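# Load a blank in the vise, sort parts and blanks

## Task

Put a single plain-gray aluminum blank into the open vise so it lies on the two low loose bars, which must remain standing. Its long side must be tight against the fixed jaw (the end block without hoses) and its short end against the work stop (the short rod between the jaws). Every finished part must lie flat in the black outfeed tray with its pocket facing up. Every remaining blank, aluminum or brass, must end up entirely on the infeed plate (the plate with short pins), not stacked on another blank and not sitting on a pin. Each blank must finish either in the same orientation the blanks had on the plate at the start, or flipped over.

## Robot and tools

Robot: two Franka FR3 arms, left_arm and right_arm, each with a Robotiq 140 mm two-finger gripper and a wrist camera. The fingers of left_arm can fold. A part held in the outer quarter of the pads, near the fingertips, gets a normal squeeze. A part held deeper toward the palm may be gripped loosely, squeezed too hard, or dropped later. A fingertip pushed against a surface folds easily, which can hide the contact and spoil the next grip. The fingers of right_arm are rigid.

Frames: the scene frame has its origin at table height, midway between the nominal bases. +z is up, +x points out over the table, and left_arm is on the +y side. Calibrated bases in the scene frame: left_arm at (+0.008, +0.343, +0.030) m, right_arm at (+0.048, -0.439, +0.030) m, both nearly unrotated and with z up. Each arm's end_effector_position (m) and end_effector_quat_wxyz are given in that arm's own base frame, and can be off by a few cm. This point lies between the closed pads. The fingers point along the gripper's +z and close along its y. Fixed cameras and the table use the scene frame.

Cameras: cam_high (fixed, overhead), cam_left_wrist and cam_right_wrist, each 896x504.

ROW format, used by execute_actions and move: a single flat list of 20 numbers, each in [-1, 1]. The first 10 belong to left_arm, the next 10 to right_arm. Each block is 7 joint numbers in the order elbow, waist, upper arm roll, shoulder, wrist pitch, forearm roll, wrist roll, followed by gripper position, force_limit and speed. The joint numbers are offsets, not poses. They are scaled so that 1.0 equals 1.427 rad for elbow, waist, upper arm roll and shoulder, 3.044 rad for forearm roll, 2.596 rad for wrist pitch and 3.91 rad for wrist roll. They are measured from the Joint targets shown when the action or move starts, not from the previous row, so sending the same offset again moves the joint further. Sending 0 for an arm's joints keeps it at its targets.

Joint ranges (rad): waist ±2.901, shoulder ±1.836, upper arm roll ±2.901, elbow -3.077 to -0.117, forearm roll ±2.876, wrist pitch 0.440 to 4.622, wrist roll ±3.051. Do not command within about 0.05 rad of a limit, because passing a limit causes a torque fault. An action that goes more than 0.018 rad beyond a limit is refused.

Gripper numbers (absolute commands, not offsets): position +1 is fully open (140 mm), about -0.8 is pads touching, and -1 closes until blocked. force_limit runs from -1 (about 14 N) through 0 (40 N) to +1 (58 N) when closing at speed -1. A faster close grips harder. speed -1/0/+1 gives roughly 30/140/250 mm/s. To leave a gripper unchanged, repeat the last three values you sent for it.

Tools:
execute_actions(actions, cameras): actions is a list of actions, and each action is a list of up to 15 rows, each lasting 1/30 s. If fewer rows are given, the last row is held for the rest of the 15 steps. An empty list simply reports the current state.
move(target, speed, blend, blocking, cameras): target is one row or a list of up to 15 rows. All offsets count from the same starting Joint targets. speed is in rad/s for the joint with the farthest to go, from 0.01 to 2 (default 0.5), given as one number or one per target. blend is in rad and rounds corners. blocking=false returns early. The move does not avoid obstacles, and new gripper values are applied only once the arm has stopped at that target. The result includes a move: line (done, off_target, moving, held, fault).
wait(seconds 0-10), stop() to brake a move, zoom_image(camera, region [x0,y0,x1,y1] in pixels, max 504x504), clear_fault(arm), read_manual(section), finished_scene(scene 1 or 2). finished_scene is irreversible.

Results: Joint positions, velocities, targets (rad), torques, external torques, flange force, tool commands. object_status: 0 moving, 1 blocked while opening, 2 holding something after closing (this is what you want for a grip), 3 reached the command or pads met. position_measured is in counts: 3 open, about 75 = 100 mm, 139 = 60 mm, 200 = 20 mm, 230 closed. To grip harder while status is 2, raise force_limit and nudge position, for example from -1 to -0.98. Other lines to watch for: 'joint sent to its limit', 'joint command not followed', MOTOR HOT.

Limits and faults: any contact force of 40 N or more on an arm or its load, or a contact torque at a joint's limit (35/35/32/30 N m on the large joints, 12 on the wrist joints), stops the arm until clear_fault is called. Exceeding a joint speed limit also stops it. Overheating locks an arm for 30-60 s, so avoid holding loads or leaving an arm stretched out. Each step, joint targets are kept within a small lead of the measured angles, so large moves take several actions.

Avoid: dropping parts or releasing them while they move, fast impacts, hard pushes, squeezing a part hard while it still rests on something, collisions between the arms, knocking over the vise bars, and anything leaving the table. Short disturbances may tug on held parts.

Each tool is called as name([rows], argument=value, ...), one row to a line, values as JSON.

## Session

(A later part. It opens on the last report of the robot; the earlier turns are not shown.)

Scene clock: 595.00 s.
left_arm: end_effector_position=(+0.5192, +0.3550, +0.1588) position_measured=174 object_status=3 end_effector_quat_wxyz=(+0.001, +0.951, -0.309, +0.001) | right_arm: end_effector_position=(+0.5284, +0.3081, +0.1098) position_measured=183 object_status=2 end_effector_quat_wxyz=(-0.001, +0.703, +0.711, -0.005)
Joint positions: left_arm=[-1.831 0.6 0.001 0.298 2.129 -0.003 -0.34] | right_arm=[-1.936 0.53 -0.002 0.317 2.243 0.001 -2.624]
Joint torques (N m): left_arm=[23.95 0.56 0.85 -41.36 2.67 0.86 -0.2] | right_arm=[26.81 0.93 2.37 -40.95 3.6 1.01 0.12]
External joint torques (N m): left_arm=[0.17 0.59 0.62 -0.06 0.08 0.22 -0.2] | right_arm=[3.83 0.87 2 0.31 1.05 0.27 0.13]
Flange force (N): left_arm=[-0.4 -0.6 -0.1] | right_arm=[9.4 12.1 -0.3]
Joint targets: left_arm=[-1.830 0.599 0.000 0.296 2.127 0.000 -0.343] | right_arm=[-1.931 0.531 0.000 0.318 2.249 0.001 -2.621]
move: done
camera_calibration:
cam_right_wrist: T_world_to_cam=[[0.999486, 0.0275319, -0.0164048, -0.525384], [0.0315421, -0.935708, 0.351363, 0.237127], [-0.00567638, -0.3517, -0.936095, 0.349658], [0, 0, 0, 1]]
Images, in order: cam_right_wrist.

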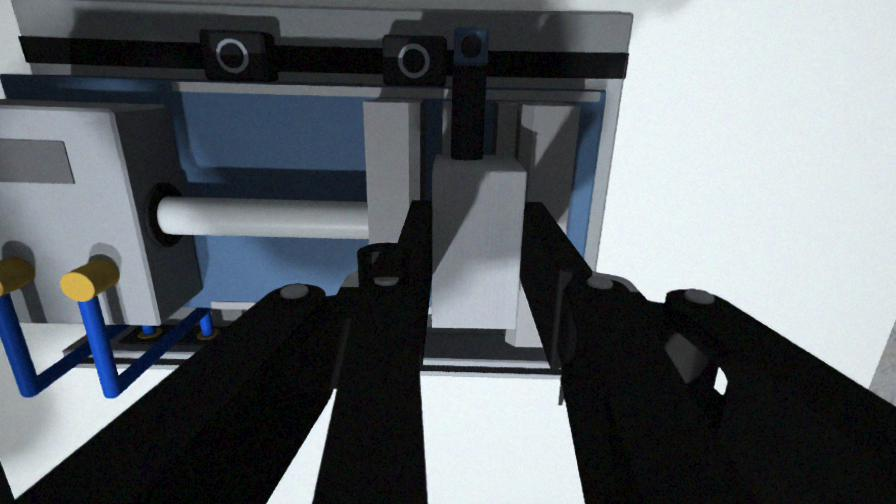

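move(target=[0, 0, 0, 0, 0, 0, 0, -0.36, -1, -1, -0.0013, 0, 0, 0.0025, 0.00209, 0, 0, -0.98, -0.05, -1], speed=0.01, cameras=[])

Scene clock: 598.83 s.
left_arm: end_effector_position=(+0.5192, +0.3550, +0.1588) position_measured=174 object_status=3 end_effector_quat_wxyz=(+0.001, +0.951, -0.309, +0.001) | right_arm: end_effector_position=(+0.5285, +0.3081, +0.1090) position_measured=183 object_status=2 end_effector_quat_wxyz=(-0.001, +0.704, +0.711, -0.005)
Joint positions: left_arm=[-1.831 0.6 0.001 0.298 2.129 -0.003 -0.34] | right_arm=[-1.935 0.53 -0.002 0.319 2.243 0 -2.624]
Joint torques (N m): left_arm=[23.95 0.58 0.91 -41.37 2.66 0.85 -0.18] | right_arm=[25.45 1.12 2.6 -40.09 3.64 1.01 0.1]
External joint torques (N m): left_arm=[0.18 0.48 0.56 -0.02 0.07 0.21 -0.18] | right_arm=[2.38 1.18 2.34 1.44 1.08 0.28 0.1]
Flange force (N): left_arm=[-0.3 -0.7 -0.1] | right_arm=[8.4 9.3 2.4]
Joint targets: left_arm=[-1.830 0.599 0.000 0.296 2.127 0.000 -0.343] | right_arm=[-1.933 0.531 0.000 0.321 2.254 0.001 -2.621]
move: off_target (right_arm); right_arm: the wrist pitch is farthest, 0.011 rad from its target

move(target=[0, 0, 0, 0, 0, 0, 0, -0.36, -1, -1, -0.00078, 0, 0, 0.0015, 0.00125, 0, 0, -0.98, -0.05, -1], speed=0.01, cameras=[])

Scene clock: 601.23 s.
left_arm: end_effector_position=(+0.5192, +0.3550, +0.1588) position_measured=174 object_status=3 end_effector_quat_wxyz=(+0.001, +0.951, -0.309, +0.001) | right_arm: end_effector_position=(+0.5285, +0.3081, +0.1090) position_measured=183 object_status=2 end_effector_quat_wxyz=(-0.001, +0.704, +0.711, -0.005)
Joint positions: left_arm=[-1.831 0.6 0.001 0.298 2.129 -0.003 -0.34] | right_arm=[-1.935 0.53 -0.002 0.319 2.243 0 -2.624]
Joint torques (N m): left_arm=[23.96 0.61 0.91 -41.33 2.66 0.87 -0.14] | right_arm=[25.02 1.18 2.58 -38.65 4.02 1 0.07]
External joint torques (N m): left_arm=[0.14 0.7 0.73 0.08 0.07 0.23 -0.14] | right_arm=[1.98 1.32 2.39 2.76 1.47 0.26 0.07]
Flange force (N): left_arm=[-0.6 -1.0 0.1] | right_arm=[9.3 10.6 5.4]
Joint targets: left_arm=[-1.830 0.599 0.000 0.296 2.127 0.000 -0.343] | right_arm=[-1.934 0.531 0.000 0.323 2.257 0.001 -2.621]
move: off_target (right_arm); right_arm: the wrist pitch is farthest, 0.014 rad from its target

move(target=[0, 0, 0, 0, 0, 0, 0, -0.36, -1, -1, 0, 0, 0, 0, 0, 0, 0, -0.2, -1, -1], cameras=["cam_right_wrist"])

Scene clock: 604.47 s.
left_arm: end_effector_position=(+0.5192, +0.3550, +0.1588) position_measured=174 object_status=3 end_effector_quat_wxyz=(+0.001, +0.951, -0.309, +0.001) | right_arm: end_effector_position=(+0.5306, +0.3093, +0.1083) position_measured=154 object_status=0 end_effector_quat_wxyz=(+0.000, +0.704, +0.711, -0.002)
Joint positions: left_arm=[-1.831 0.6 0.001 0.298 2.129 -0.003 -0.34] | right_arm=[-1.935 0.53 -0.002 0.322 2.253 0 -2.624]
Joint torques (N m): left_arm=[23.96 0.64 0.88 -41.31 2.67 0.86 -0.19] | right_arm=[24.58 0.06 1.37 -40.36 2.78 0.76 0.09]
External joint torques (N m): left_arm=[0.09 0.52 0.51 0.16 0.07 0.21 -0.19] | right_arm=[1.49 -0.07 0.94 1.24 0.2 0.02 0.09]
Flange force (N): left_arm=[-0.2 -0.9 0.2] | right_arm=[5.1 7.8 1.0]
Joint targets: left_arm=[-1.830 0.599 0.000 0.296 2.127 0.000 -0.343] | right_arm=[-1.934 0.531 0.000 0.323 2.257 0.001 -2.621]
move: done
camera_calibration:
cam_right_wrist: T_world_to_cam=[[0.999568, 0.0271865, -0.0111306, -0.528083], [0.0293616, -0.936761, 0.348735, 0.240536], [-0.000945801, -0.348912, -0.937155, 0.34545], [0, 0, 0, 1]]
Images, in order: cam_right_wrist.

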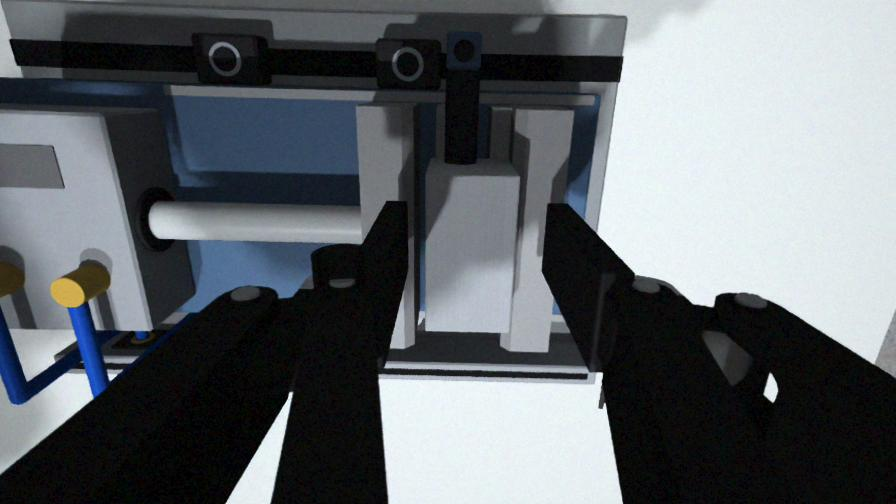

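move([
  [0, 0, 0, 0, 0, 0, 0, -0.36, -1, -1, 0.03403, 0, 0, -0.04533, -0.0436, 0, 0, -0.2, -1, -1],
  [0, 0, 0, 0, 0, 0, 0, -0.36, -1, -1, 0.07268, -0.03483, 0, -0.03167, -0.05733, 0, -0.01323, -0.2, -1, -1],
], speed=[0.08, 0.15], blend=[0.015, 0], cameras=["all"])

zoom_image(camera="cam_right_wrist", region=[330, 60, 580, 310])

zoom_image(camera="cam_high", region=[330, 190, 560, 330])

Scene clock: 625.87 s.
left_arm: end_effector_position=(+0.5192, +0.3550, +0.1588) position_measured=174 object_status=3 end_effector_quat_wxyz=(+0.001, +0.951, -0.309, +0.001) | right_arm: end_effector_position=(+0.5558, +0.2908, +0.1706) position_measured=154 object_status=3 end_effector_quat_wxyz=(+0.001, +0.704, +0.710, +0.002)
Joint positions: left_arm=[-1.831 0.6 0.001 0.298 2.129 -0.003 -0.34] | right_arm=[-1.832 0.483 -0.001 0.277 2.113 0 -2.667]
Joint velocities: left_arm=[within noise] | right_arm=[0 0 -0.001 -0.001 0 -0.001 -0.005]
Joint torques (N m): left_arm=[23.99 0.63 0.94 -41.36 2.69 0.85 -0.18] | right_arm=[25.86 -0.41 1.05 -39.97 2.27 0.86 -0.19]
External joint torques (N m): left_arm=[0.13 0.45 0.52 0.12 0.09 0.21 -0.18] | right_arm=[1.69 -0.26 0.89 1.29 -0.32 0.05 -0.19]
Flange force (N): left_arm=[-0.1 -0.9 0.2] | right_arm=[5.2 10.3 -1.5]
Joint targets: left_arm=[-1.830 0.599 0.000 0.296 2.127 0.000 -0.343] | right_arm=[-1.830 0.482 0.000 0.278 2.109 0.001 -2.672]
move: done; blend cut to 0 rad at target 1
camera_calibration:
cam_left_wrist: T_world_to_cam=[[-0.588115, -0.808774, 0.0022517, 0.599073], [-0.761151, 0.554422, 0.336549, 0.153002], [-0.273441, 0.196216, -0.941663, 0.364744], [0, 0, 0, 1]]
cam_right_wrist: T_world_to_cam=[[0.999691, 0.0246571, -0.0032164, -0.552779], [0.024256, -0.938501, 0.344423, 0.204734], [0.00547386, -0.344395, -0.938809, 0.392798], [0, 0, 0, 1]]

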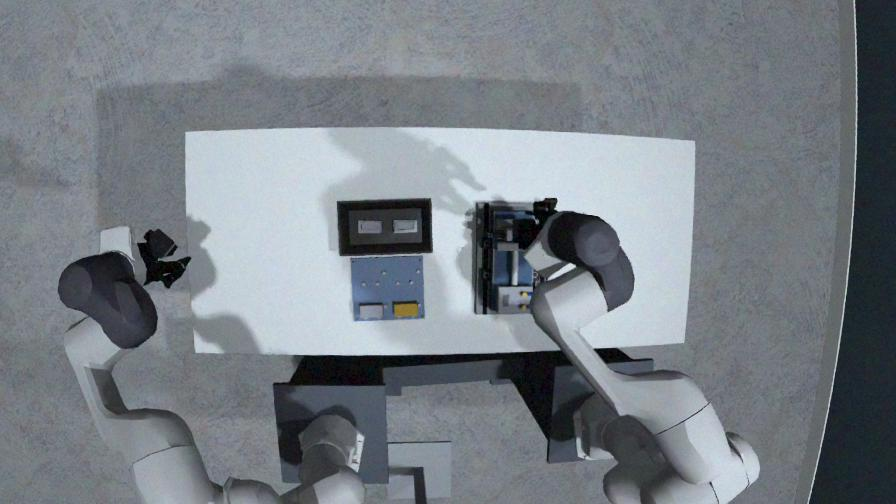

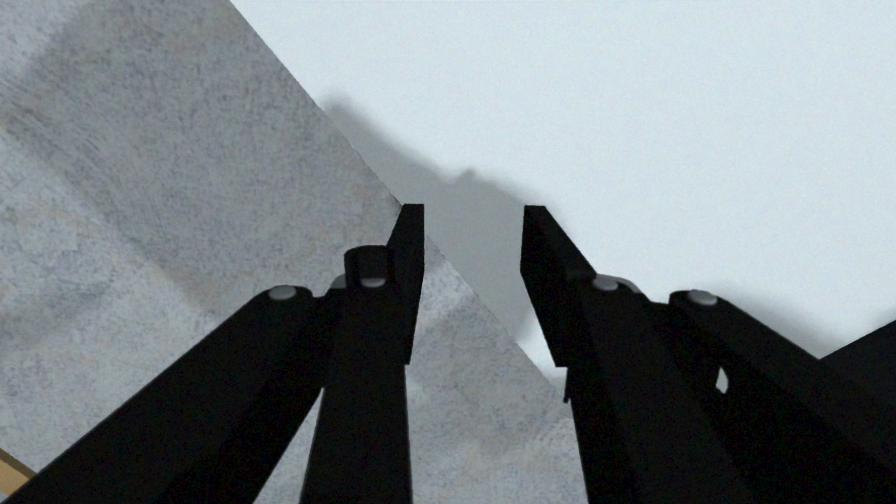

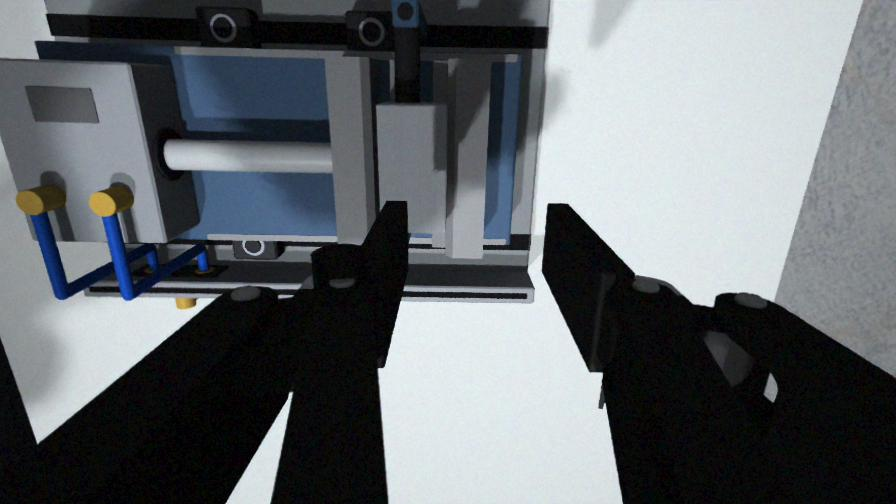

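Scaled by 2.016 from the camera's 896x504 image, which has a finer 1280x720 frame.

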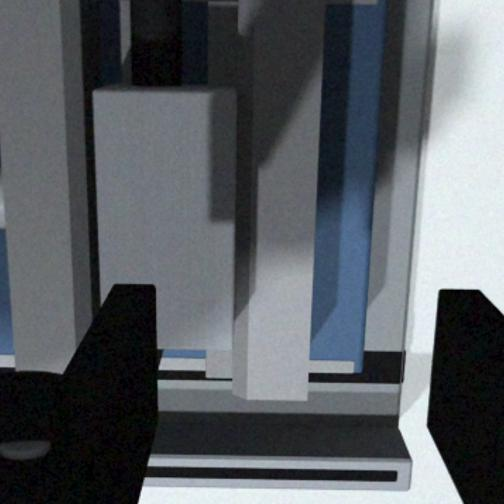

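Scaled by 2.191 from the camera's 896x504 image, which has a finer 1280x720 frame.

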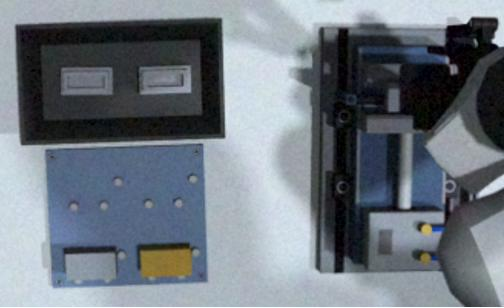

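zoom_image(camera="cam_right_wrist", region=[420, 80, 500, 180])

zoom_image(camera="cam_right_wrist", region=[410, 170, 500, 270])

zoom_image(camera="cam_right_wrist", region=[360, 60, 460, 140])

Scaled by 5.040 from the camera's 896x504 image, which has a finer 1280x720 frame.

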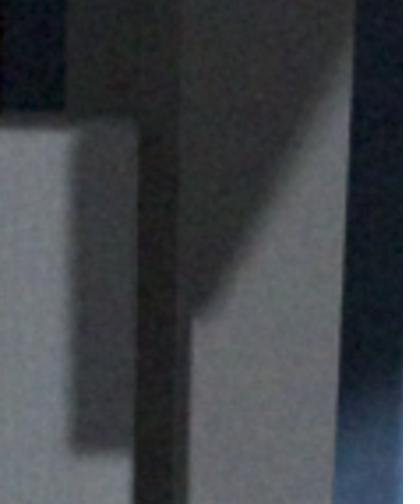

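Scaled by 5.040 from the camera's 896x504 image, which has a finer 1280x720 frame.

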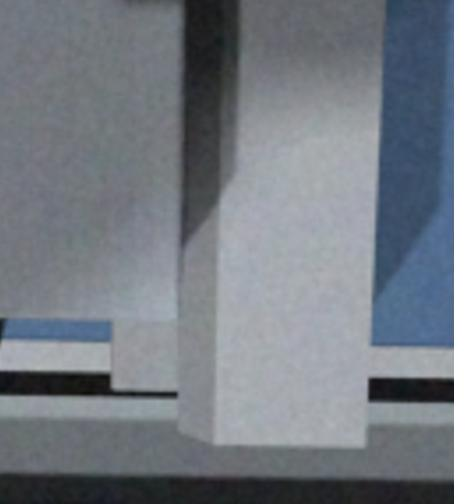

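Scaled by 5.040 from the camera's 896x504 image, which has a finer 1280x720 frame.

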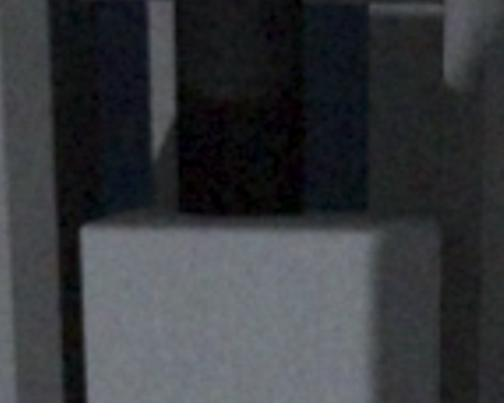

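move(target=[0, 0, 0, 0, 0, 0, 0, -0.36, -1, -1, 0.01262, -0.00176, 0, -0.16688, -0.09906, 0, 0.00243, -0.2, -1, -1], speed=0.3, cameras=["all"])

zoom_image(camera="cam_right_wrist", region=[400, 20, 560, 180])

zoom_image(camera="cam_high", region=[330, 190, 560, 330])

Scene clock: 651.77 s.
left_arm: end_effector_position=(+0.5192, +0.3550, +0.1588) position_measured=174 object_status=3 end_effector_quat_wxyz=(+0.001, +0.951, -0.309, +0.001) | right_arm: end_effector_position=(+0.5115, +0.2663, +0.3011) position_measured=154 object_status=3 end_effector_quat_wxyz=(+0.001, +0.705, +0.709, +0.003)
Joint positions: left_arm=[-1.831 0.6 0.001 0.298 2.129 -0.003 -0.34] | right_arm=[-1.811 0.481 -0.001 0.039 1.857 0 -2.667]
Joint velocities: left_arm=[within noise] | right_arm=[0.001 0.001 -0.001 0.002 -0.003 -0.002 -0.001]
Joint torques (N m): left_arm=[23.93 0.6 0.93 -41.35 2.67 0.85 -0.17] | right_arm=[26.38 -0.77 0.74 -33.12 2.33 0.94 0.12]
External joint torques (N m): left_arm=[0.05 0.58 0.65 0.2 0.07 0.21 -0.17] | right_arm=[1.35 -0.77 0.7 1.16 -0.28 0.02 0.12]
Flange force (N): left_arm=[-0.4 -0.9 0.3] | right_arm=[4.2 8.1 -3.5]
Joint targets: left_arm=[-1.830 0.599 0.000 0.296 2.127 0.000 -0.343] | right_arm=[-1.812 0.479 0.000 0.040 1.851 0.001 -2.663]
move: done
camera_calibration:
cam_left_wrist: T_world_to_cam=[[-0.588144, -0.808753, 0.00225622, 0.599073], [-0.761132, 0.554452, 0.336542, 0.153003], [-0.27343, 0.196218, -0.941666, 0.364751], [0, 0, 0, 1]]
cam_right_wrist: T_world_to_cam=[[0.999758, 0.0219198, -0.00173028, -0.507191], [0.0211804, -0.938919, 0.343485, 0.139859], [0.00590454, -0.343439, -0.939157, 0.506746], [0, 0, 0, 1]]

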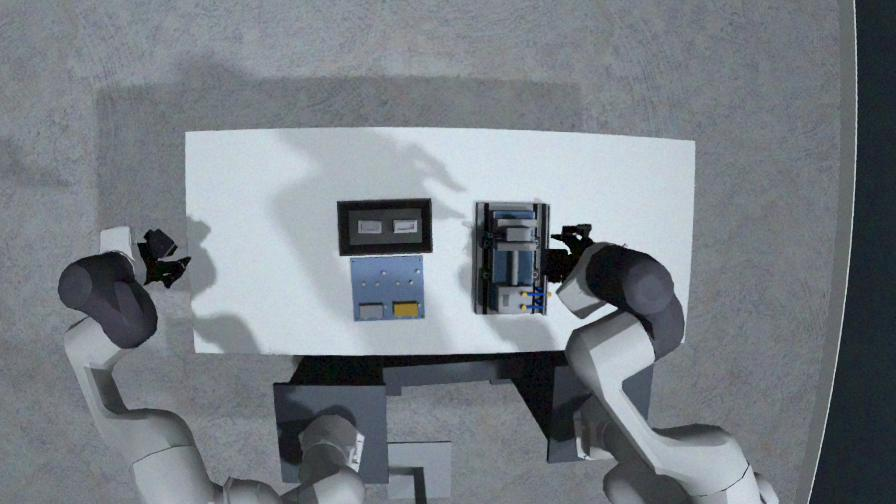

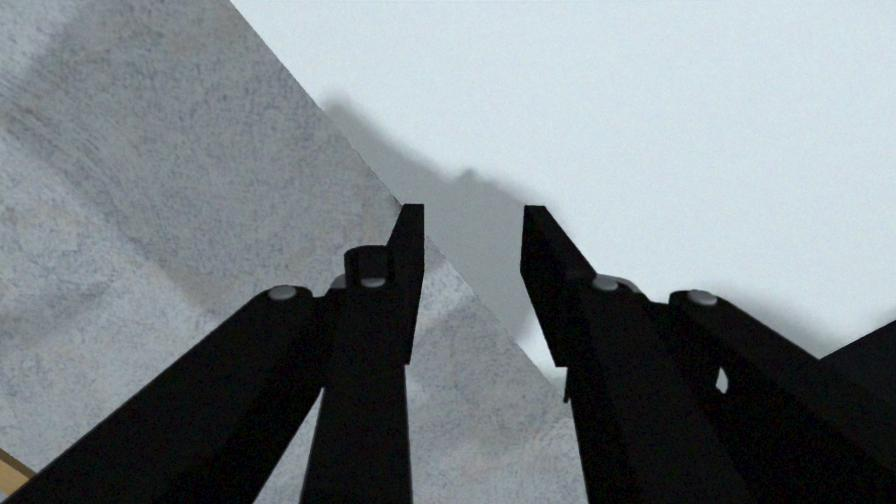

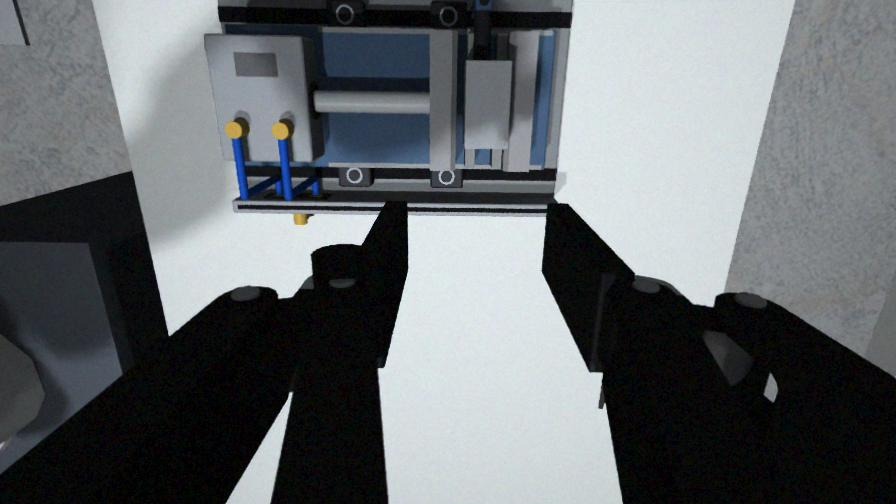

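Scaled by 3.150 from the camera's 896x504 image, which has a finer 1280x720 frame.

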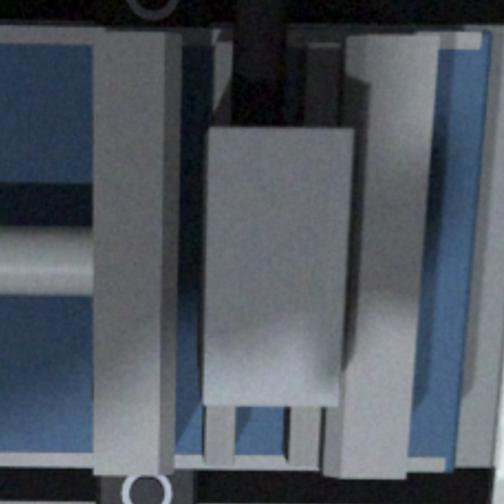

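Scaled by 2.191 from the camera's 896x504 image, which has a finer 1280x720 frame.

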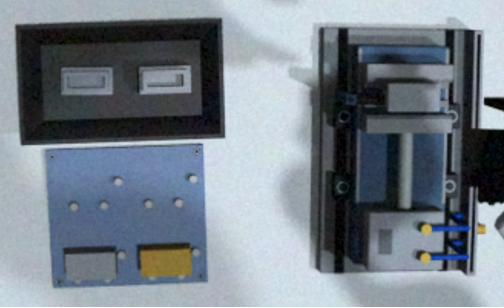

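finished_scene(scene=2)

The scene is finished: the task was done.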